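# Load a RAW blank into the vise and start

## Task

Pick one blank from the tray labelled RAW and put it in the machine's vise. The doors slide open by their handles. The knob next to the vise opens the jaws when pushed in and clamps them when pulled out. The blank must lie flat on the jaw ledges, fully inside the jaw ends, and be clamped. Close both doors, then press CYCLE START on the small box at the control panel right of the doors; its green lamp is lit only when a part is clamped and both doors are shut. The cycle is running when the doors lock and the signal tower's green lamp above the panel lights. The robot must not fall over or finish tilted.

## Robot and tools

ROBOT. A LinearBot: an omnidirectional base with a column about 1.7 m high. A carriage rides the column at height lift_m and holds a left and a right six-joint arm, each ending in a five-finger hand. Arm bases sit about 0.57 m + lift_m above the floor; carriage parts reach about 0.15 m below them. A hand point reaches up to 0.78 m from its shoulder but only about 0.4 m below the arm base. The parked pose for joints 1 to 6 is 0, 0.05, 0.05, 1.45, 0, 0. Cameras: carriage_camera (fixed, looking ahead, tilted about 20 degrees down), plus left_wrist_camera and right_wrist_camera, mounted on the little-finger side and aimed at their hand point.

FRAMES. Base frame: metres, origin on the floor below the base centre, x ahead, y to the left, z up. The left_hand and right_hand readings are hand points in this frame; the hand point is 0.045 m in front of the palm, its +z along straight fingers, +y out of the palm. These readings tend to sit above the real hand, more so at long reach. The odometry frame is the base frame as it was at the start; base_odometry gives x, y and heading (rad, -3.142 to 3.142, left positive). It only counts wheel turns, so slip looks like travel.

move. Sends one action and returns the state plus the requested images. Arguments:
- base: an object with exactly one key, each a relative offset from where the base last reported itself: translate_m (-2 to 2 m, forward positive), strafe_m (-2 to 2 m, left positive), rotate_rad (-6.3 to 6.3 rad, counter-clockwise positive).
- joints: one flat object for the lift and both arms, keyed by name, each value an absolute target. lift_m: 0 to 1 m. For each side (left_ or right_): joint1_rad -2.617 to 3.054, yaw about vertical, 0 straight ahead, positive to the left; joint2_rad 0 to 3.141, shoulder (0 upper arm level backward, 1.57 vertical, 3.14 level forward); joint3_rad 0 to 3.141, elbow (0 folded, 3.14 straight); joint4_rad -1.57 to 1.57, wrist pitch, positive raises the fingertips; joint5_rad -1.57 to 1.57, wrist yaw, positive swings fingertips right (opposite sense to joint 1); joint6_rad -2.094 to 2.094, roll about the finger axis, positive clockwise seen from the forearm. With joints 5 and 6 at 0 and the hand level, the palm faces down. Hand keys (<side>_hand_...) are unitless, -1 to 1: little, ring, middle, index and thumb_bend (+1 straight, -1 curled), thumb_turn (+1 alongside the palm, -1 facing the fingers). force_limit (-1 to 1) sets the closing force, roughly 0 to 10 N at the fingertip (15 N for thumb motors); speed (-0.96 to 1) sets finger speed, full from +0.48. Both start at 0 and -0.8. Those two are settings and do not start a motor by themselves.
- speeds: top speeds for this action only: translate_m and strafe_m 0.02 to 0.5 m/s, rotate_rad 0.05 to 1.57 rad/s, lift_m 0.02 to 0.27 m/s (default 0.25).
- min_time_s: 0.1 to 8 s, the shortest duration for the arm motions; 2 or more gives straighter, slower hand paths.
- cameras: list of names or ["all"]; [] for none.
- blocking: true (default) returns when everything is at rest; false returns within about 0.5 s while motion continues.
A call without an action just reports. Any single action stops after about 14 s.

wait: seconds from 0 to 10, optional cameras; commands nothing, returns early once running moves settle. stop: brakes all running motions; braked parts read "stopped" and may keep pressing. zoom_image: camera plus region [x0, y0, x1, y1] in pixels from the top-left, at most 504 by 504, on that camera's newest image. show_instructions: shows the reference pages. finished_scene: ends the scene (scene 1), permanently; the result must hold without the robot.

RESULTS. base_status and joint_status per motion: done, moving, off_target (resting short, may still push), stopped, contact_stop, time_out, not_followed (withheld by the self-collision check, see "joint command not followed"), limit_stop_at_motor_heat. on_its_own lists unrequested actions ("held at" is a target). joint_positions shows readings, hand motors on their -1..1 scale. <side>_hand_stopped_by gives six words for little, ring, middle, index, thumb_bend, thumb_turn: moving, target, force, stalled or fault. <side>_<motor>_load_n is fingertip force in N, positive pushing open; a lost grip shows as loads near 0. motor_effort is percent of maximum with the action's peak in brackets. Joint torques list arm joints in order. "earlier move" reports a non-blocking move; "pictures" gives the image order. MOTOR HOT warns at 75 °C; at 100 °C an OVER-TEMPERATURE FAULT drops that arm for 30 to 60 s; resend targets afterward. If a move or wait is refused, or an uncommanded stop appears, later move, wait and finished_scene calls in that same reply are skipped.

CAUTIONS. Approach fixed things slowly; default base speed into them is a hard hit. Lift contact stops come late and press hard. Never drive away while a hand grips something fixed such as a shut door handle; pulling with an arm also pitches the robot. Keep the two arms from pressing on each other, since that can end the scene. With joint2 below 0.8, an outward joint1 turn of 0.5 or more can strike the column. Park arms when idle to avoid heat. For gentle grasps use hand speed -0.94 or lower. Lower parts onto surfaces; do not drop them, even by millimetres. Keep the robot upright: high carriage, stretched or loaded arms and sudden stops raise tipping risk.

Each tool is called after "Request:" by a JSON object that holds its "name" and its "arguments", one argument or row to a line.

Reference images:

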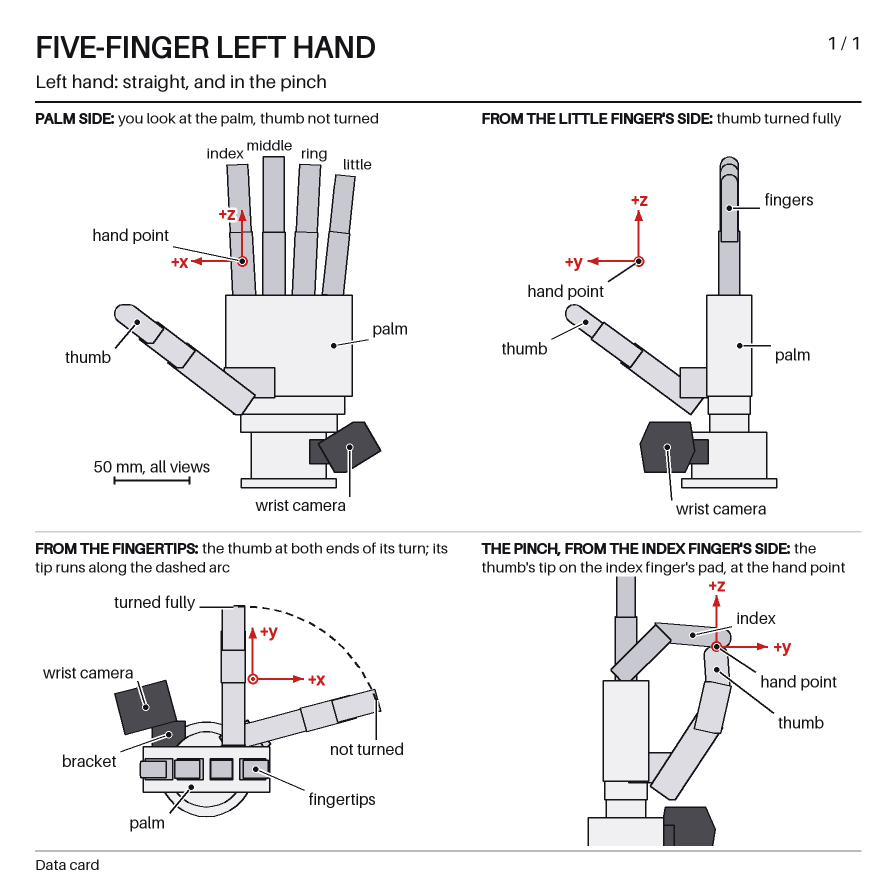

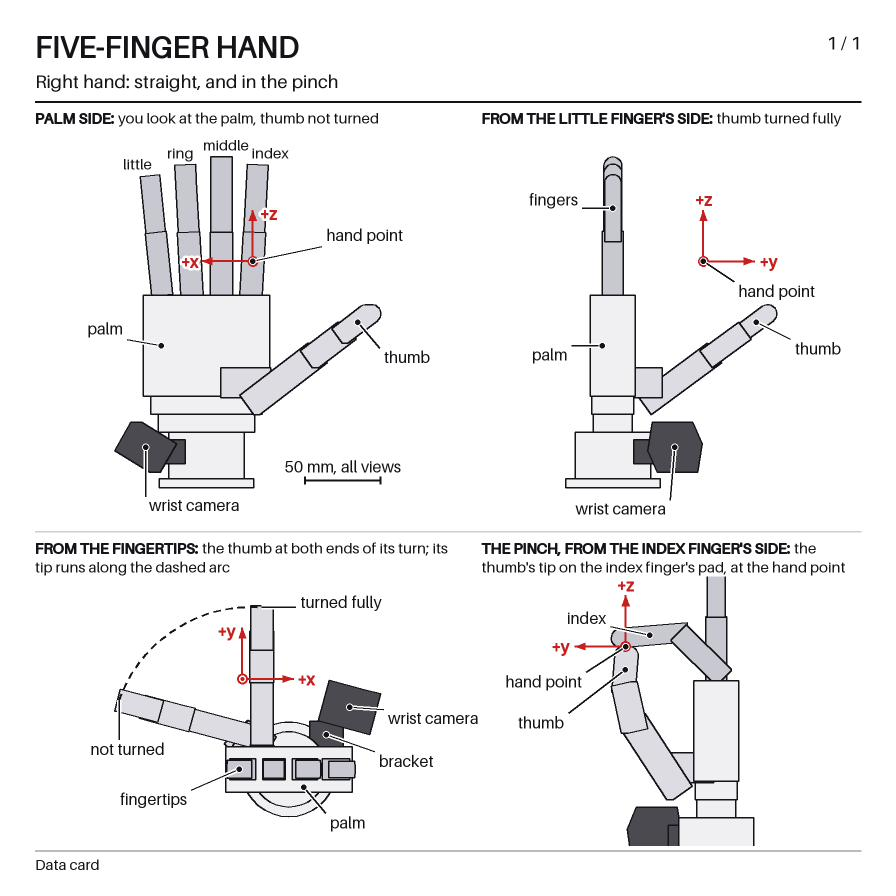

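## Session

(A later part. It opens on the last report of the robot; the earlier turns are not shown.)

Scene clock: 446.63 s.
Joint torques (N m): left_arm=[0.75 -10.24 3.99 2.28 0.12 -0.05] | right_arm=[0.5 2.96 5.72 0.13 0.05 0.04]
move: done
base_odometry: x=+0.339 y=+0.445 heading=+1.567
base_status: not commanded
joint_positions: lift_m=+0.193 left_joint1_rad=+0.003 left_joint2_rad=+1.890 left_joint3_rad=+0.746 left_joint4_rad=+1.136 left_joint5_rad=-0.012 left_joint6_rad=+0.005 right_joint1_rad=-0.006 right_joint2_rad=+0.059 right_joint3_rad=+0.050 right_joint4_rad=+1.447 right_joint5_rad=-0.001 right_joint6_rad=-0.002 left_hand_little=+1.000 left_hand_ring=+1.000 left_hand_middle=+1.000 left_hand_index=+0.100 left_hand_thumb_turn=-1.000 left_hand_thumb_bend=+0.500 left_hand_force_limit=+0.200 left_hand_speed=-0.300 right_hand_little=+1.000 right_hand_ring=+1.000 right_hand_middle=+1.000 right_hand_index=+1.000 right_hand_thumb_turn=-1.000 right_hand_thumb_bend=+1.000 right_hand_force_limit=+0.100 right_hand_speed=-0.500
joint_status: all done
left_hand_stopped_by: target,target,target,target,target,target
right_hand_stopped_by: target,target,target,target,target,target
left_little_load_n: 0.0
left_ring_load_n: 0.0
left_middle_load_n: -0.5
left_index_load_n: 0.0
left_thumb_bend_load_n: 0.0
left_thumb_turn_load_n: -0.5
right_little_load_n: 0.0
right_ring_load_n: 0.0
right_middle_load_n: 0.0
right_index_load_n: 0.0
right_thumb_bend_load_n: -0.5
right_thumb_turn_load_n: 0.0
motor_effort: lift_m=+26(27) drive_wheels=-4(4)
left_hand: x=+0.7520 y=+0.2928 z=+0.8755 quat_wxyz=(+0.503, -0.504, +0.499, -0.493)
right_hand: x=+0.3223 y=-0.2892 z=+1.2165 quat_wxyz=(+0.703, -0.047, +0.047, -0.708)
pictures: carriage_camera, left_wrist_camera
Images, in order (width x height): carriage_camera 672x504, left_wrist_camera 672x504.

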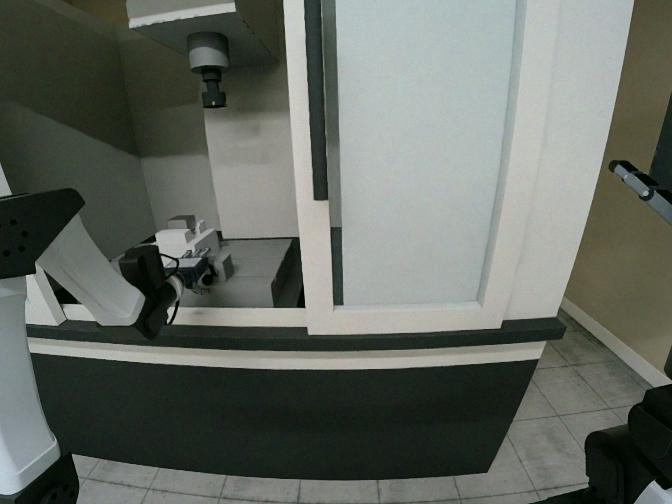

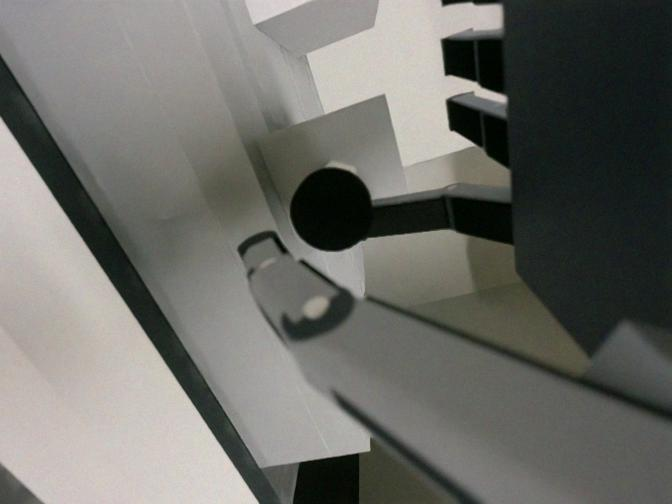

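Request:
{"name": "move", "arguments": {
  "base": {"strafe_m": 0.006},
  "speeds": {"strafe_m": 0.03},
  "cameras": ["left_wrist_camera", "carriage_camera"]
}}

Request:
{"name": "zoom_image", "arguments": {
  "camera": "left_wrist_camera",
  "region": [220, 130, 420, 330]
}}

Request:
{"name": "zoom_image", "arguments": {
  "camera": "carriage_camera",
  "region": [170, 240, 240, 310]
}}

Scene clock: 447.43 s.
Joint torques (N m): left_arm=[0.88 -10.35 3.99 2.29 -0.11 0.02] | right_arm=[0.5 3 5.68 0.13 0.07 0.04]
move: done
base_odometry: x=+0.333 y=+0.446 heading=+1.567
base_status: done
joint_positions: lift_m=+0.193 left_joint1_rad=+0.002 left_joint2_rad=+1.890 left_joint3_rad=+0.746 left_joint4_rad=+1.136 left_joint5_rad=+0.006 left_joint6_rad=+0.000 right_joint1_rad=-0.006 right_joint2_rad=+0.059 right_joint3_rad=+0.050 right_joint4_rad=+1.447 right_joint5_rad=+0.000 right_joint6_rad=-0.002 left_hand_little=+1.000 left_hand_ring=+1.000 left_hand_middle=+1.000 left_hand_index=+0.100 left_hand_thumb_turn=-1.000 left_hand_thumb_bend=+0.500 left_hand_force_limit=+0.200 left_hand_speed=-0.300 right_hand_little=+1.000 right_hand_ring=+1.000 right_hand_middle=+1.000 right_hand_index=+1.000 right_hand_thumb_turn=-1.000 right_hand_thumb_bend=+1.000 right_hand_force_limit=+0.100 right_hand_speed=-0.500
joint_status: not commanded
left_hand_stopped_by: target,target,target,target,target,target
right_hand_stopped_by: target,target,target,target,target,target
left_little_load_n: 0.0
left_ring_load_n: 0.0
left_middle_load_n: 0.0
left_index_load_n: 0.0
left_thumb_bend_load_n: 0.0
left_thumb_turn_load_n: 0.0
right_little_load_n: 0.0
right_ring_load_n: 0.0
right_middle_load_n: 0.0
right_index_load_n: 0.0
right_thumb_bend_load_n: 0.0
right_thumb_turn_load_n: 0.0
motor_effort: lift_m=+26(26) drive_wheels=+2(3)
left_hand: x=+0.7515 y=+0.2885 z=+0.8756 quat_wxyz=(+0.497, -0.501, +0.503, -0.499)
right_hand: x=+0.3223 y=-0.2893 z=+1.2166 quat_wxyz=(+0.703, -0.047, +0.047, -0.708)
pictures: carriage_camera, left_wrist_camera
Images, in order (width x height): carriage_camera 672x504, left_wrist_camera 672x504.

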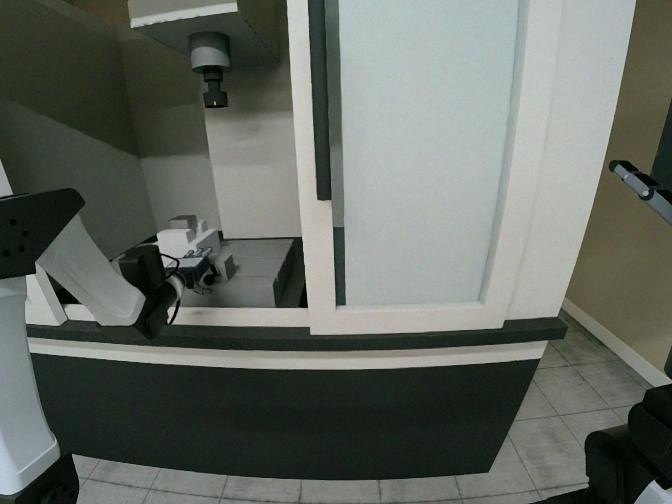

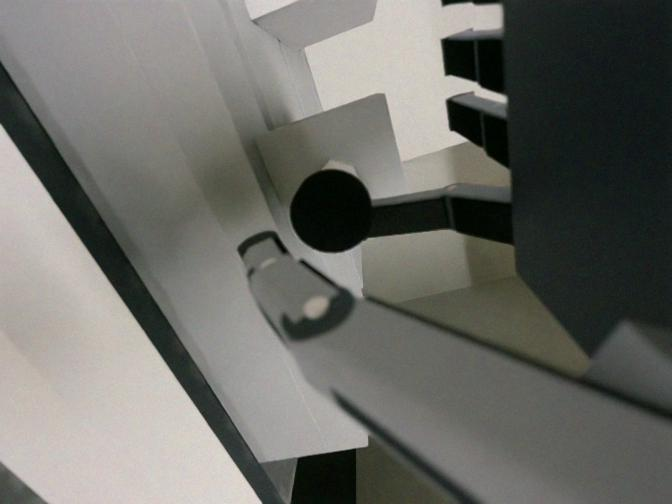

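Scaled by 2.520 from the camera's image (finer frame: 960x720).

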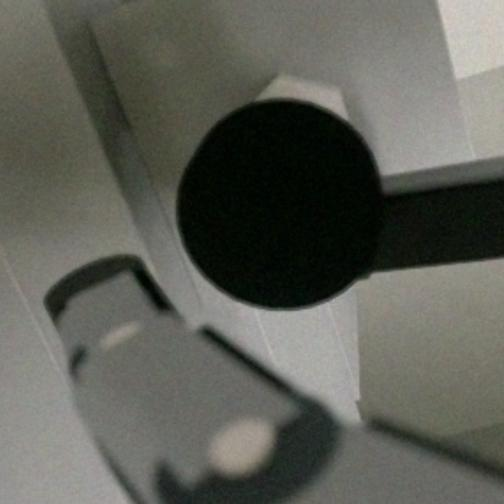

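Scaled by 7.200 from the camera's image (finer frame: 960x720).

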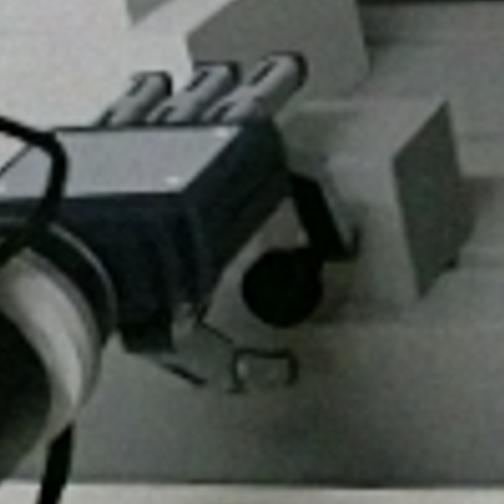

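Request:
{"name": "move", "arguments": {
  "joints": {"left_hand_index": -0.4, "left_hand_thumb_bend": -0.25, "left_hand_speed": -0.85},
  "cameras": ["left_wrist_camera", "carriage_camera"]
}}

Request:
{"name": "zoom_image", "arguments": {
  "camera": "left_wrist_camera",
  "region": [220, 130, 420, 330]
}}

Request:
{"name": "zoom_image", "arguments": {
  "camera": "carriage_camera",
  "region": [170, 240, 240, 310]
}}

Scene clock: 451.57 s.
Joint torques (N m): left_arm=[0.94 -10.43 4.01 2.31 -0.09 0] | right_arm=[0.51 2.97 5.74 0.13 0.04 0.05]
move: off_target
base_odometry: x=+0.333 y=+0.446 heading=+1.567
base_status: not commanded
joint_positions: lift_m=+0.193 left_joint1_rad=+0.002 left_joint2_rad=+1.890 left_joint3_rad=+0.746 left_joint4_rad=+1.136 left_joint5_rad=+0.006 left_joint6_rad=+0.000 right_joint1_rad=-0.006 right_joint2_rad=+0.059 right_joint3_rad=+0.050 right_joint4_rad=+1.447 right_joint5_rad=+0.000 right_joint6_rad=-0.002 left_hand_little=+1.000 left_hand_ring=+1.000 left_hand_middle=+1.000 left_hand_index=-0.063 left_hand_thumb_turn=-1.000 left_hand_thumb_bend=-0.250 left_hand_force_limit=+0.200 left_hand_speed=-0.850 right_hand_little=+1.000 right_hand_ring=+1.000 right_hand_middle=+1.000 right_hand_index=+1.000 right_hand_thumb_turn=-1.000 right_hand_thumb_bend=+1.000 right_hand_force_limit=+0.100 right_hand_speed=-0.500
joint_status: left_hand_index off_target (ended at -0.063, target -0.400); the others done
left_hand_stopped_by: target,target,target,force,target,target
right_hand_stopped_by: target,target,target,target,target,target
left_little_load_n: 0.0
left_ring_load_n: 0.0
left_middle_load_n: 0.0
left_index_load_n: 6.0
left_thumb_bend_load_n: 0.0
left_thumb_turn_load_n: 0.0
right_little_load_n: 0.0
right_ring_load_n: 0.0
right_middle_load_n: 0.0
right_index_load_n: 0.0
right_thumb_bend_load_n: 0.0
right_thumb_turn_load_n: 0.0
motor_effort: lift_m=+26(26) drive_wheels=+2(2)
left_hand: x=+0.7515 y=+0.2885 z=+0.8756 quat_wxyz=(+0.497, -0.501, +0.503, -0.499)
right_hand: x=+0.3223 y=-0.2893 z=+1.2166 quat_wxyz=(+0.703, -0.047, +0.047, -0.708)
pictures: carriage_camera, left_wrist_camera
Images, in order (width x height): carriage_camera 672x504, left_wrist_camera 672x504.

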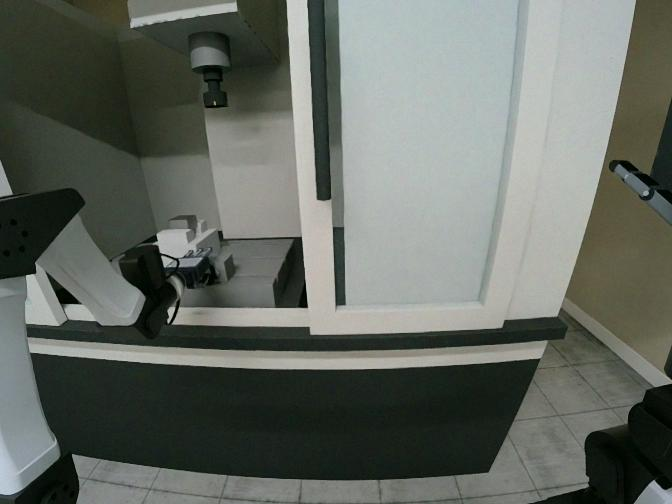

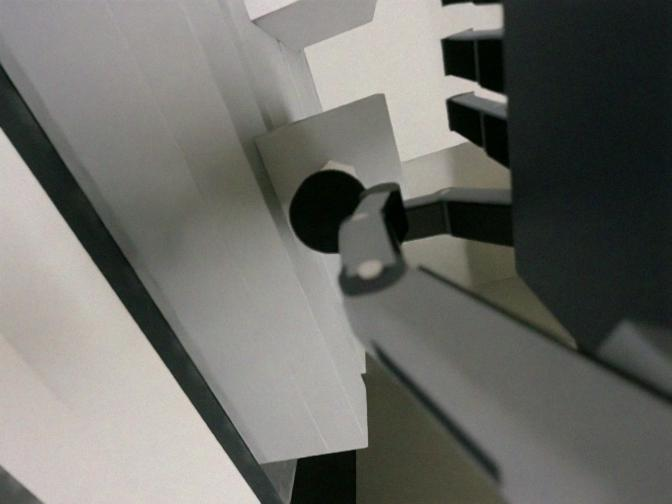

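Scaled by 2.520 from the camera's image (finer frame: 960x720).

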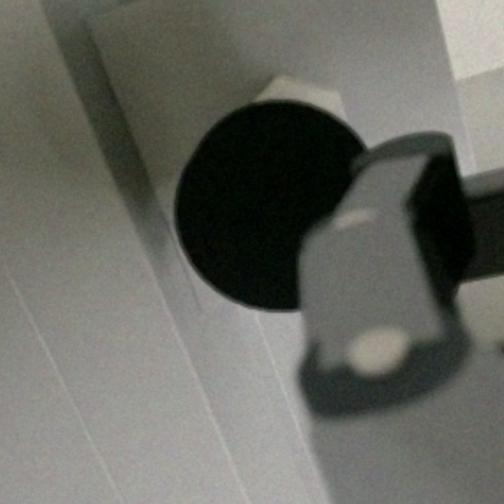

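Scaled by 7.200 from the camera's image (finer frame: 960x720).

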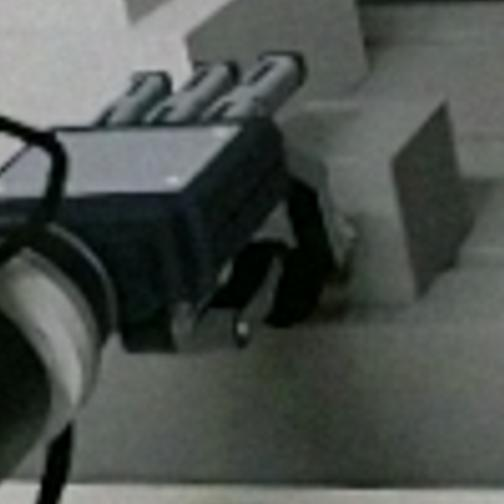

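Request:
{"name": "move", "arguments": {
  "base": {"translate_m": -0.012},
  "speeds": {"translate_m": 0.03},
  "cameras": ["left_wrist_camera", "carriage_camera"]
}}

Request:
{"name": "zoom_image", "arguments": {
  "camera": "left_wrist_camera",
  "region": [220, 130, 420, 330]
}}

Request:
{"name": "zoom_image", "arguments": {
  "camera": "carriage_camera",
  "region": [140, 200, 240, 300]
}}

Scene clock: 452.60 s.
Joint torques (N m): left_arm=[0.94 -12.04 1.59 2.54 -0.01 0.03] | right_arm=[0.51 2.97 5.74 0.13 0.04 0.05]
move: done
base_odometry: x=+0.333 y=+0.434 heading=+1.566
base_status: done
joint_positions: lift_m=+0.193 left_joint1_rad=+0.002 left_joint2_rad=+1.904 left_joint3_rad=+0.778 left_joint4_rad=+1.117 left_joint5_rad=+0.001 left_joint6_rad=+0.000 right_joint1_rad=-0.006 right_joint2_rad=+0.059 right_joint3_rad=+0.050 right_joint4_rad=+1.447 right_joint5_rad=+0.000 right_joint6_rad=-0.002 left_hand_little=+1.000 left_hand_ring=+1.000 left_hand_middle=+1.000 left_hand_index=-0.061 left_hand_thumb_turn=-1.000 left_hand_thumb_bend=-0.250 left_hand_force_limit=+0.200 left_hand_speed=-0.850 right_hand_little=+1.000 right_hand_ring=+1.000 right_hand_middle=+1.000 right_hand_index=+1.000 right_hand_thumb_turn=-1.000 right_hand_thumb_bend=+1.000 right_hand_force_limit=+0.100 right_hand_speed=-0.500
joint_status: not commanded
left_hand_stopped_by: target,target,target,force,target,target
right_hand_stopped_by: target,target,target,target,target,target
left_little_load_n: 0.0
left_ring_load_n: -0.5
left_middle_load_n: 0.0
left_index_load_n: 31.0
left_thumb_bend_load_n: 0.0
left_thumb_turn_load_n: 0.0
right_little_load_n: 0.0
right_ring_load_n: 0.0
right_middle_load_n: 0.0
right_index_load_n: 0.0
right_thumb_bend_load_n: 0.0
right_thumb_turn_load_n: 0.0
motor_effort: lift_m=+26(26) drive_wheels=-7(10)
left_hand: x=+0.7585 y=+0.2895 z=+0.8769 quat_wxyz=(+0.498, -0.503, +0.502, -0.497)
right_hand: x=+0.3224 y=-0.2893 z=+1.2165 quat_wxyz=(+0.703, -0.047, +0.047, -0.708)
pictures: carriage_camera, left_wrist_camera
Images, in order (width x height): carriage_camera 672x504, left_wrist_camera 672x504.

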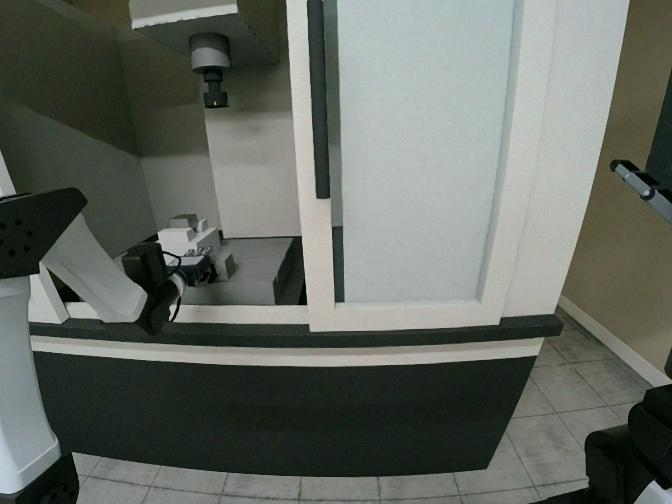

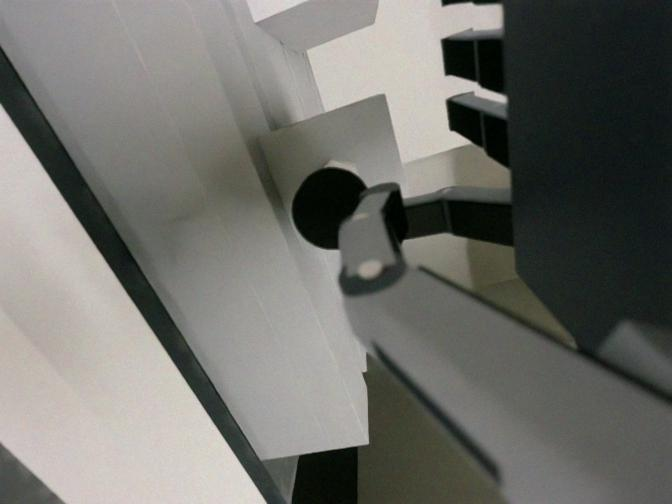

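Scaled by 2.520 from the camera's image (finer frame: 960x720).

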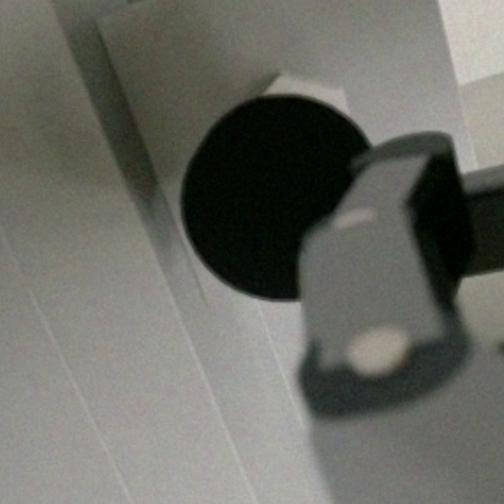

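Scaled by 5.040 from the camera's image (finer frame: 960x720).

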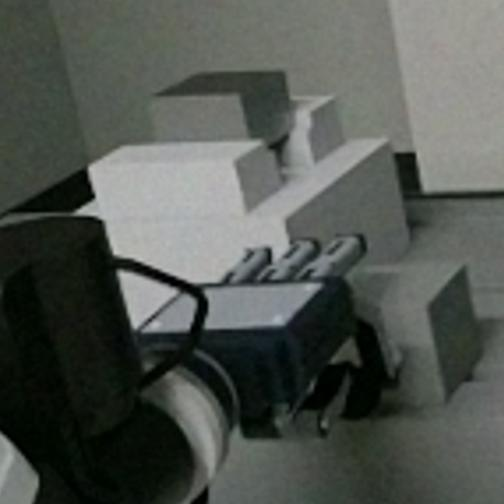

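Request:
{"name": "move", "arguments": {
  "base": {"translate_m": -0.015},
  "speeds": {"translate_m": 0.03},
  "cameras": ["left_wrist_camera", "carriage_camera"]
}}

Request:
{"name": "zoom_image", "arguments": {
  "camera": "left_wrist_camera",
  "region": [220, 130, 420, 330]
}}

Request:
{"name": "zoom_image", "arguments": {
  "camera": "carriage_camera",
  "region": [140, 200, 240, 300]
}}

Scene clock: 453.90 s.
Joint torques (N m): left_arm=[1.11 -10.78 3.45 2.07 -0.06 0.05] | right_arm=[0.51 3 5.76 0.15 0.04 0.04]
move: done
base_odometry: x=+0.333 y=+0.419 heading=+1.566
base_status: done
joint_positions: lift_m=+0.193 left_joint1_rad=-0.001 left_joint2_rad=+1.894 left_joint3_rad=+0.753 left_joint4_rad=+1.155 left_joint5_rad=+0.003 left_joint6_rad=-0.005 right_joint1_rad=-0.006 right_joint2_rad=+0.059 right_joint3_rad=+0.050 right_joint4_rad=+1.447 right_joint5_rad=+0.000 right_joint6_rad=-0.002 left_hand_little=+1.000 left_hand_ring=+1.000 left_hand_middle=+1.000 left_hand_index=-0.022 left_hand_thumb_turn=-1.000 left_hand_thumb_bend=-0.250 left_hand_force_limit=+0.200 left_hand_speed=-0.850 right_hand_little=+1.000 right_hand_ring=+1.000 right_hand_middle=+1.000 right_hand_index=+1.000 right_hand_thumb_turn=-1.000 right_hand_thumb_bend=+1.000 right_hand_force_limit=+0.100 right_hand_speed=-0.500
joint_status: not commanded
left_hand_stopped_by: target,target,target,force,target,target
right_hand_stopped_by: target,target,target,target,target,target
left_little_load_n: 0.0
left_ring_load_n: 0.0
left_middle_load_n: -0.5
left_index_load_n: -0.5
left_thumb_bend_load_n: 0.5
left_thumb_turn_load_n: 0.0
right_little_load_n: 0.0
right_ring_load_n: 0.0
right_middle_load_n: 0.0
right_index_load_n: 0.0
right_thumb_bend_load_n: 0.0
right_thumb_turn_load_n: 0.0
motor_effort: lift_m=+26(26) drive_wheels=+1(11)
left_hand: x=+0.7542 y=+0.2873 z=+0.8816 quat_wxyz=(+0.501, -0.497, +0.496, -0.506)
right_hand: x=+0.3224 y=-0.2893 z=+1.2165 quat_wxyz=(+0.703, -0.047, +0.047, -0.708)
pictures: carriage_camera, left_wrist_camera
Images, in order (width x height): carriage_camera 672x504, left_wrist_camera 672x504.

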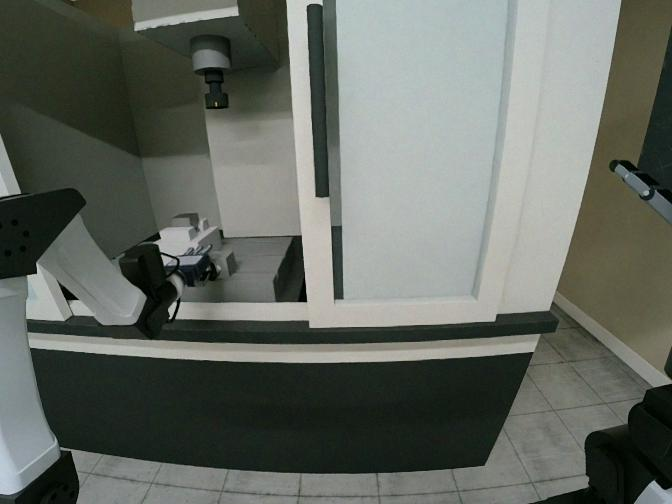

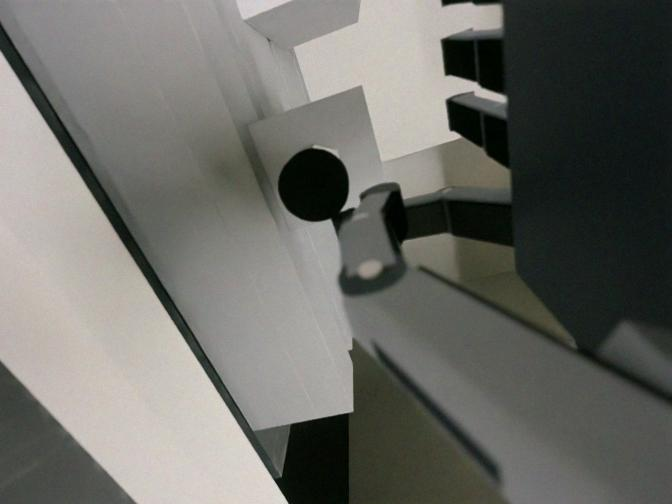

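Scaled by 2.520 from the camera's image (finer frame: 960x720).

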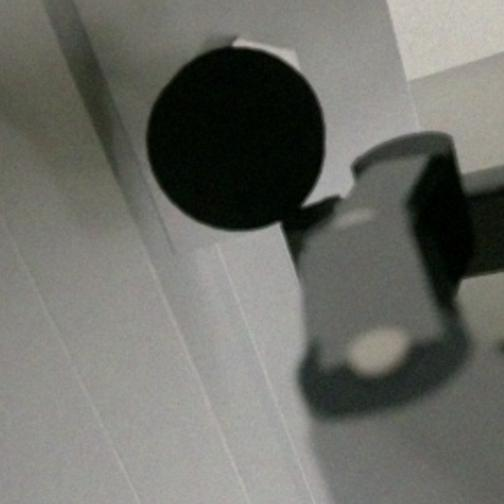

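Scaled by 5.040 from the camera's image (finer frame: 960x720).

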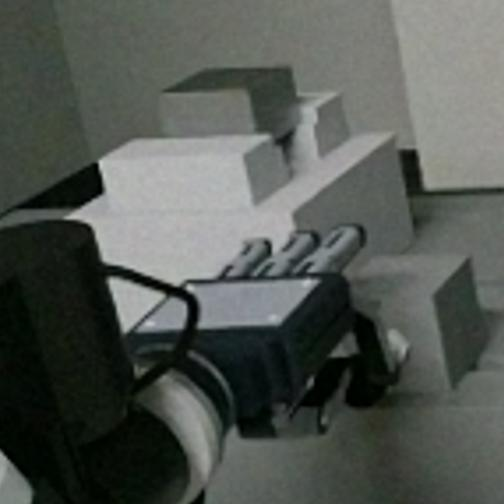

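Request:
{"name": "zoom_image", "arguments": {
  "camera": "carriage_camera",
  "region": [165, 205, 215, 255]
}}

Scaled by 10.080 from the camera's image (finer frame: 960x720).

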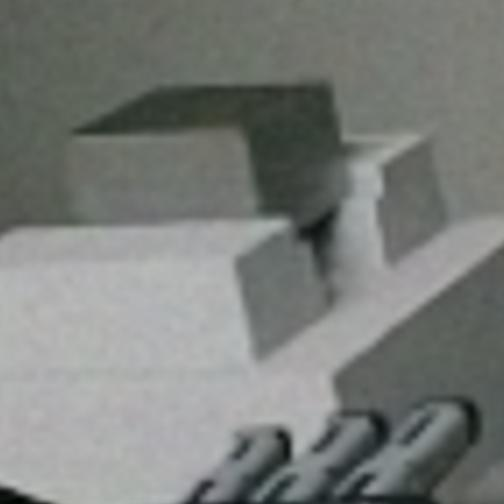

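Request:
{"name": "move", "arguments": {
  "base": {"translate_m": -0.02},
  "joints": {"lift_m": 0.22, "left_hand_index": -1, "left_hand_middle": -1, "left_hand_ring": -1, "left_hand_little": -1, "left_hand_thumb_turn": 1, "left_hand_thumb_bend": 1, "left_hand_speed": 0.2, "left_joint1_rad": 0.005, "left_joint2_rad": 1.882, "left_joint3_rad": 0.742, "left_joint4_rad": 1.132, "left_joint5_rad": -0.004, "left_joint6_rad": 0}
}}

Request:
{"name": "move", "arguments": {
  "joints": {"lift_m": 0.1725},
  "speeds": {"lift_m": 0.06},
  "cameras": ["left_wrist_camera", "carriage_camera"]
}}

Request:
{"name": "zoom_image", "arguments": {
  "camera": "carriage_camera",
  "region": [150, 220, 250, 320]
}}

Scene clock: 457.80 s.
Joint torques (N m): left_arm=[1.14 -10.44 4 2.22 -0.09 0.1] | right_arm=[0.5 2.89 5.63 0.12 0.04 0.05]
move: off_target
base_odometry: x=+0.333 y=+0.399 heading=+1.565
base_status: done
joint_positions: lift_m=+0.220 left_joint1_rad=-0.001 left_joint2_rad=+1.891 left_joint3_rad=+0.748 left_joint4_rad=+1.138 left_joint5_rad=+0.003 left_joint6_rad=-0.005 right_joint1_rad=-0.006 right_joint2_rad=+0.059 right_joint3_rad=+0.051 right_joint4_rad=+1.448 right_joint5_rad=+0.000 right_joint6_rad=-0.002 left_hand_little=-1.000 left_hand_ring=-1.000 left_hand_middle=-1.000 left_hand_index=-0.273 left_hand_thumb_turn=+1.000 left_hand_thumb_bend=+1.000 left_hand_force_limit=+0.200 left_hand_speed=+0.200 right_hand_little=+1.000 right_hand_ring=+1.000 right_hand_middle=+1.000 right_hand_index=+1.000 right_hand_thumb_turn=-1.000 right_hand_thumb_bend=+1.000 right_hand_force_limit=+0.100 right_hand_speed=-0.500
joint_status: left_hand_index off_target (ended at -0.273, target -1.000); the others done
left_hand_stopped_by: target,target,target,force,target,target
right_hand_stopped_by: target,target,target,target,target,target
left_little_load_n: 0.0
left_ring_load_n: 0.5
left_middle_load_n: 0.0
left_index_load_n: 0.0
left_thumb_bend_load_n: 0.0
left_thumb_turn_load_n: -0.5
right_little_load_n: -0.5
right_ring_load_n: 0.0
right_middle_load_n: 0.0
right_index_load_n: -0.5
right_thumb_bend_load_n: 0.0
right_thumb_turn_load_n: 0.0
motor_effort: lift_m=+33(41) drive_wheels=+1(4)
left_hand: x=+0.7520 y=+0.2873 z=+0.9026 quat_wxyz=(+0.496, -0.502, +0.501, -0.501)
right_hand: x=+0.3217 y=-0.2893 z=+1.2433 quat_wxyz=(+0.703, -0.046, +0.046, -0.708)
pictures: none

Scene clock: 458.97 s.
Joint torques (N m): left_arm=[1.1 -10.55 3.81 2.3 -0.05 0.1] | right_arm=[0.51 2.99 5.71 0.11 0.05 0.05]
move: done
base_odometry: x=+0.333 y=+0.399 heading=+1.565
base_status: not commanded
joint_positions: lift_m=+0.173 left_joint1_rad=-0.001 left_joint2_rad=+1.891 left_joint3_rad=+0.748 left_joint4_rad=+1.134 left_joint5_rad=+0.003 left_joint6_rad=-0.005 right_joint1_rad=-0.006 right_joint2_rad=+0.059 right_joint3_rad=+0.051 right_joint4_rad=+1.448 right_joint5_rad=+0.000 right_joint6_rad=-0.002 left_hand_little=-1.000 left_hand_ring=-1.000 left_hand_middle=-1.000 left_hand_index=-0.273 left_hand_thumb_turn=+1.000 left_hand_thumb_bend=+1.000 left_hand_force_limit=+0.200 left_hand_speed=+0.200 right_hand_little=+1.000 right_hand_ring=+1.000 right_hand_middle=+1.000 right_hand_index=+1.000 right_hand_thumb_turn=-1.000 right_hand_thumb_bend=+1.000 right_hand_force_limit=+0.100 right_hand_speed=-0.500
joint_status: all done
left_hand_stopped_by: target,target,target,force,target,target
right_hand_stopped_by: target,target,target,target,target,target
left_little_load_n: 0.0
left_ring_load_n: 0.0
left_middle_load_n: 0.0
left_index_load_n: 0.0
left_thumb_bend_load_n: 0.0
left_thumb_turn_load_n: 0.0
right_little_load_n: 0.0
right_ring_load_n: 0.0
right_middle_load_n: 0.0
right_index_load_n: 0.0
right_thumb_bend_load_n: 0.0
right_thumb_turn_load_n: 0.0
motor_effort: lift_m=+26(27) drive_wheels=+1(1)
left_hand: x=+0.7518 y=+0.2873 z=+0.8546 quat_wxyz=(+0.496, -0.503, +0.502, -0.500)
right_hand: x=+0.3218 y=-0.2893 z=+1.1963 quat_wxyz=(+0.703, -0.046, +0.047, -0.708)
pictures: carriage_camera, left_wrist_camera
Images, in order (width x height): carriage_camera 672x504, left_wrist_camera 672x504.

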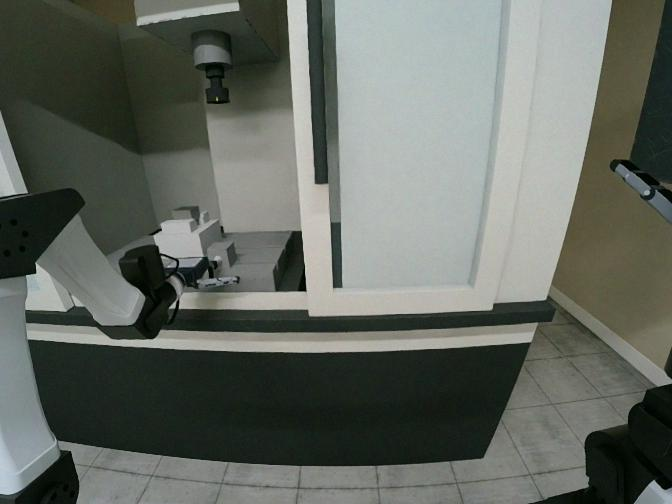

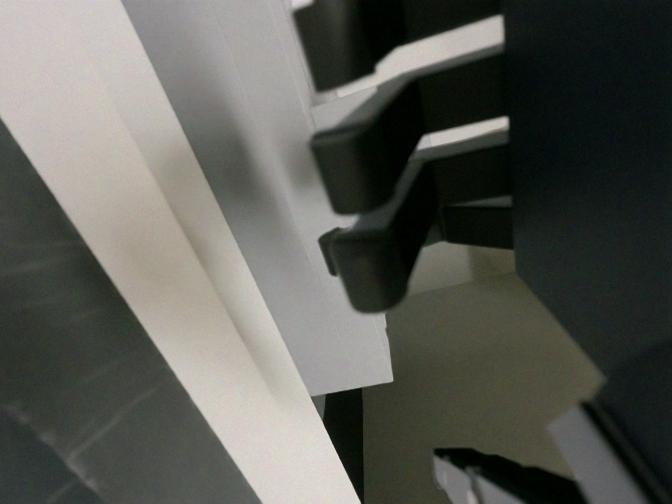

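Scaled by 5.040 from the camera's image (finer frame: 960x720).

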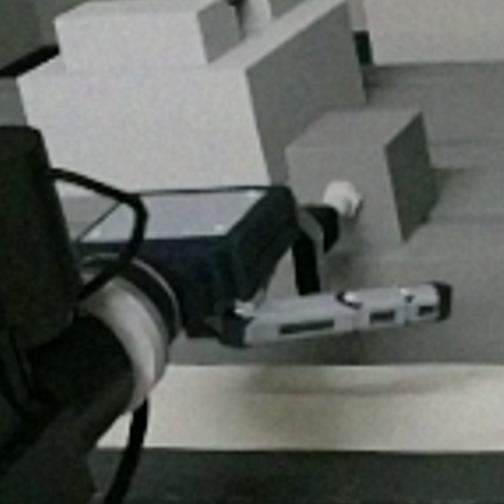

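Request:
{"name": "move", "arguments": {
  "joints": {"left_hand_index": -0.99, "left_hand_speed": -0.3}
}}

Request:
{"name": "move", "arguments": {
  "base": {"translate_m": 0.04},
  "speeds": {"translate_m": 0.05},
  "cameras": ["left_wrist_camera", "carriage_camera"]
}}

Request:
{"name": "zoom_image", "arguments": {
  "camera": "carriage_camera",
  "region": [150, 220, 250, 320]
}}

Scene clock: 459.97 s.
Joint torques (N m): left_arm=[1.16 -10.48 3.89 2.28 -0.05 0.1] | right_arm=[0.5 2.95 5.67 0.12 0.05 0.05]
move: done
base_odometry: x=+0.333 y=+0.399 heading=+1.565
base_status: not commanded
joint_positions: lift_m=+0.173 left_joint1_rad=-0.001 left_joint2_rad=+1.891 left_joint3_rad=+0.748 left_joint4_rad=+1.134 left_joint5_rad=+0.003 left_joint6_rad=-0.005 right_joint1_rad=-0.006 right_joint2_rad=+0.059 right_joint3_rad=+0.051 right_joint4_rad=+1.448 right_joint5_rad=+0.000 right_joint6_rad=-0.002 left_hand_little=-1.000 left_hand_ring=-1.000 left_hand_middle=-1.000 left_hand_index=-0.990 left_hand_thumb_turn=+1.000 left_hand_thumb_bend=+1.000 left_hand_force_limit=+0.200 left_hand_speed=-0.300 right_hand_little=+1.000 right_hand_ring=+1.000 right_hand_middle=+1.000 right_hand_index=+1.000 right_hand_thumb_turn=-1.000 right_hand_thumb_bend=+1.000 right_hand_force_limit=+0.100 right_hand_speed=-0.500
joint_status: all done
left_hand_stopped_by: target,target,target,target,target,target
right_hand_stopped_by: target,target,target,target,target,target
left_little_load_n: 0.0
left_ring_load_n: 0.0
left_middle_load_n: 0.0
left_index_load_n: 0.0
left_thumb_bend_load_n: 0.0
left_thumb_turn_load_n: -0.5
right_little_load_n: 0.0
right_ring_load_n: 0.0
right_middle_load_n: 0.0
right_index_load_n: 0.0
right_thumb_bend_load_n: 0.0
right_thumb_turn_load_n: 0.0
motor_effort: lift_m=+26(27) drive_wheels=+1(1)
left_hand: x=+0.7518 y=+0.2873 z=+0.8546 quat_wxyz=(+0.496, -0.503, +0.502, -0.500)
right_hand: x=+0.3218 y=-0.2893 z=+1.1963 quat_wxyz=(+0.703, -0.046, +0.047, -0.708)
pictures: none

Scene clock: 461.27 s.
Joint torques (N m): left_arm=[1.1 -10.39 3.88 2.22 -0.05 0.09] | right_arm=[0.51 3 5.67 0.13 0.05 0.05]
move: done
base_odometry: x=+0.333 y=+0.439 heading=+1.566
base_status: done
joint_positions: lift_m=+0.173 left_joint1_rad=+0.000 left_joint2_rad=+1.891 left_joint3_rad=+0.747 left_joint4_rad=+1.134 left_joint5_rad=+0.003 left_joint6_rad=-0.005 right_joint1_rad=-0.006 right_joint2_rad=+0.059 right_joint3_rad=+0.051 right_joint4_rad=+1.446 right_joint5_rad=+0.000 right_joint6_rad=-0.002 left_hand_little=-1.000 left_hand_ring=-1.000 left_hand_middle=-1.000 left_hand_index=-0.990 left_hand_thumb_turn=+1.000 left_hand_thumb_bend=+1.000 left_hand_force_limit=+0.200 left_hand_speed=-0.300 right_hand_little=+1.000 right_hand_ring=+1.000 right_hand_middle=+1.000 right_hand_index=+1.000 right_hand_thumb_turn=-1.000 right_hand_thumb_bend=+1.000 right_hand_force_limit=+0.100 right_hand_speed=-0.500
joint_status: not commanded
left_hand_stopped_by: target,target,target,target,target,target
right_hand_stopped_by: target,target,target,target,target,target
left_little_load_n: 0.0
left_ring_load_n: 0.0
left_middle_load_n: 0.0
left_index_load_n: 0.0
left_thumb_bend_load_n: 0.0
left_thumb_turn_load_n: 0.0
right_little_load_n: 0.0
right_ring_load_n: 0.0
right_middle_load_n: 0.0
right_index_load_n: 0.0
right_thumb_bend_load_n: 0.0
right_thumb_turn_load_n: 0.0
motor_effort: lift_m=+26(27) drive_wheels=-5(6)
left_hand: x=+0.7516 y=+0.2879 z=+0.8543 quat_wxyz=(+0.496, -0.503, +0.502, -0.499)
right_hand: x=+0.3223 y=-0.2893 z=+1.1962 quat_wxyz=(+0.703, -0.047, +0.047, -0.708)
pictures: carriage_camera, left_wrist_camera
Images, in order (width x height): carriage_camera 672x504, left_wrist_camera 672x504.

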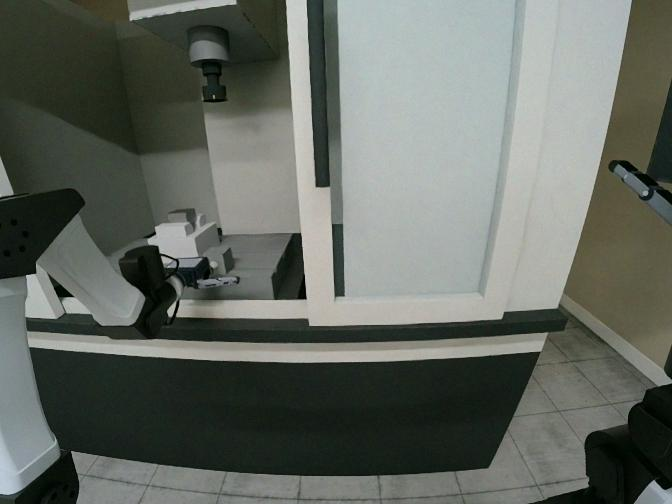

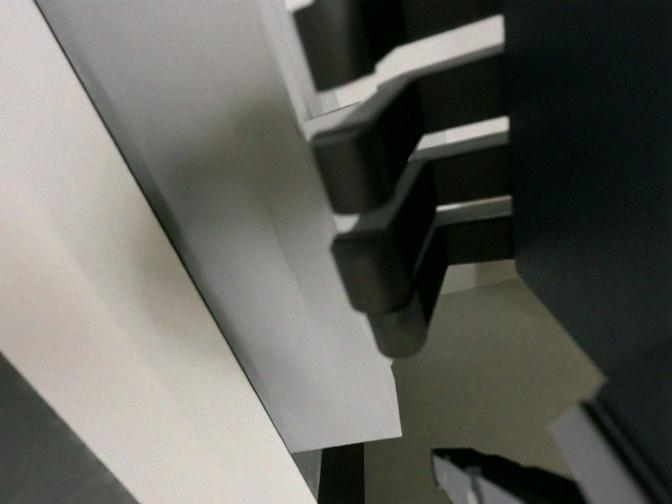

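Scaled by 5.040 from the camera's image (finer frame: 960x720).

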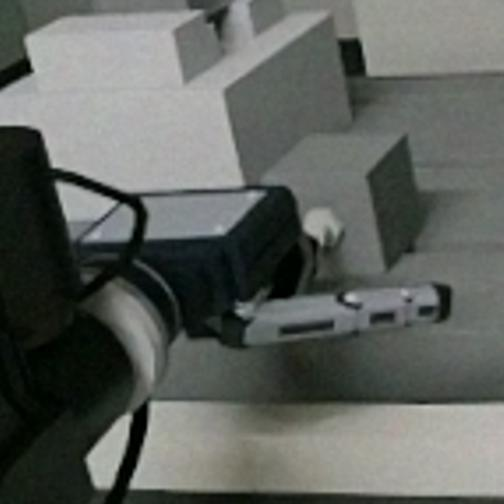

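Request:
{"name": "move", "arguments": {
  "base": {"translate_m": 0.015},
  "speeds": {"translate_m": 0.04}
}}

Request:
{"name": "move", "arguments": {
  "base": {"translate_m": 0.012},
  "speeds": {"translate_m": 0.04},
  "cameras": ["left_wrist_camera", "carriage_camera"]
}}

Request:
{"name": "zoom_image", "arguments": {
  "camera": "carriage_camera",
  "region": [150, 200, 250, 300]
}}

Scene clock: 462.30 s.
Joint torques (N m): left_arm=[1.06 -9.16 5.89 2.11 -0.16 0.09] | right_arm=[0.51 3.02 5.63 0.13 0.05 0.05]
move: done
base_odometry: x=+0.333 y=+0.454 heading=+1.566
base_status: done
joint_positions: lift_m=+0.173 left_joint1_rad=+0.001 left_joint2_rad=+1.879 left_joint3_rad=+0.721 left_joint4_rad=+1.149 left_joint5_rad=+0.011 left_joint6_rad=-0.005 right_joint1_rad=-0.006 right_joint2_rad=+0.059 right_joint3_rad=+0.051 right_joint4_rad=+1.446 right_joint5_rad=+0.000 right_joint6_rad=-0.002 left_hand_little=-1.000 left_hand_ring=-1.000 left_hand_middle=-1.000 left_hand_index=-0.991 left_hand_thumb_turn=+1.000 left_hand_thumb_bend=+1.000 left_hand_force_limit=+0.200 left_hand_speed=-0.300 right_hand_little=+1.000 right_hand_ring=+1.000 right_hand_middle=+1.000 right_hand_index=+1.000 right_hand_thumb_turn=-1.000 right_hand_thumb_bend=+1.000 right_hand_force_limit=+0.100 right_hand_speed=-0.500
joint_status: not commanded
left_hand_stopped_by: target,target,target,target,target,target
right_hand_stopped_by: target,target,target,target,target,target
left_little_load_n: 0.0
left_ring_load_n: 0.0
left_middle_load_n: 0.0
left_index_load_n: -7.0
left_thumb_bend_load_n: 0.0
left_thumb_turn_load_n: -0.5
right_little_load_n: 0.0
right_ring_load_n: 0.0
right_middle_load_n: 0.0
right_index_load_n: 0.0
right_thumb_bend_load_n: 0.0
right_thumb_turn_load_n: 0.0
motor_effort: lift_m=+26(26) drive_wheels=+3(6)
left_hand: x=+0.7456 y=+0.2866 z=+0.8533 quat_wxyz=(+0.494, -0.501, +0.504, -0.501)
right_hand: x=+0.3223 y=-0.2893 z=+1.1962 quat_wxyz=(+0.703, -0.047, +0.047, -0.708)
pictures: none

Scene clock: 463.07 s.
Joint torques (N m): left_arm=[0.64 -6.58 8.32 2.06 -0.33 0.1] | right_arm=[0.51 2.97 5.7 0.14 0.05 0.05]
move: done
base_odometry: x=+0.333 y=+0.466 heading=+1.567
base_status: done
joint_positions: lift_m=+0.173 left_joint1_rad=+0.005 left_joint2_rad=+1.857 left_joint3_rad=+0.691 left_joint4_rad=+1.154 left_joint5_rad=+0.028 left_joint6_rad=-0.005 right_joint1_rad=-0.006 right_joint2_rad=+0.059 right_joint3_rad=+0.051 right_joint4_rad=+1.446 right_joint5_rad=+0.000 right_joint6_rad=-0.002 left_hand_little=-1.000 left_hand_ring=-1.000 left_hand_middle=-1.000 left_hand_index=-0.991 left_hand_thumb_turn=+1.000 left_hand_thumb_bend=+1.000 left_hand_force_limit=+0.200 left_hand_speed=-0.300 right_hand_little=+1.000 right_hand_ring=+1.000 right_hand_middle=+1.000 right_hand_index=+1.000 right_hand_thumb_turn=-1.000 right_hand_thumb_bend=+1.000 right_hand_force_limit=+0.100 right_hand_speed=-0.500
joint_status: not commanded
left_hand_stopped_by: target,target,target,target,target,target
right_hand_stopped_by: target,target,target,target,target,target
left_little_load_n: 0.5
left_ring_load_n: 0.5
left_middle_load_n: -1.0
left_index_load_n: -12.5
left_thumb_bend_load_n: 0.0
left_thumb_turn_load_n: 0.0
right_little_load_n: 0.0
right_ring_load_n: 0.0
right_middle_load_n: 0.0
right_index_load_n: 0.0
right_thumb_bend_load_n: 0.0
right_thumb_turn_load_n: 0.0
motor_effort: lift_m=+26(26) drive_wheels=+5(9)
left_hand: x=+0.7377 y=+0.2855 z=+0.8531 quat_wxyz=(+0.490, -0.499, +0.507, -0.504)
right_hand: x=+0.3223 y=-0.2893 z=+1.1962 quat_wxyz=(+0.703, -0.047, +0.047, -0.708)
pictures: carriage_camera, left_wrist_camera
Images, in order (width x height): carriage_camera 672x504, left_wrist_camera 672x504.

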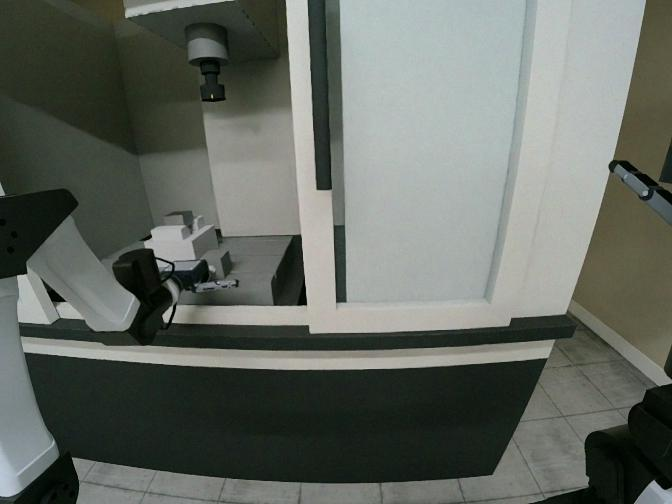

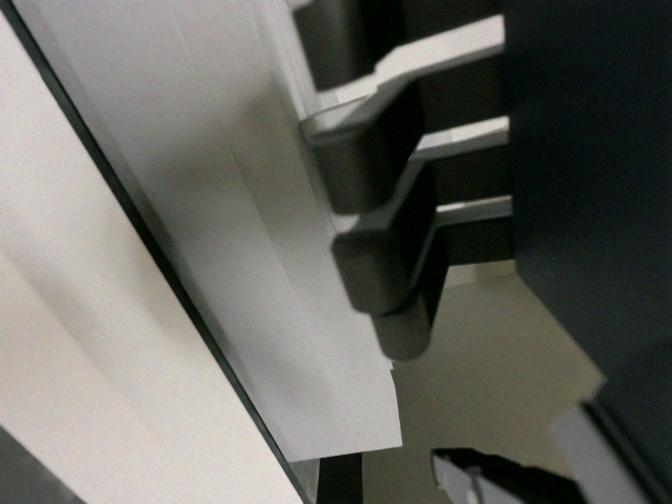

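Scaled by 5.040 from the camera's image (finer frame: 960x720).

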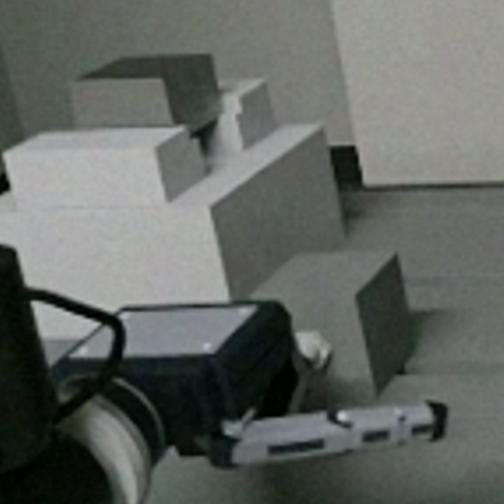

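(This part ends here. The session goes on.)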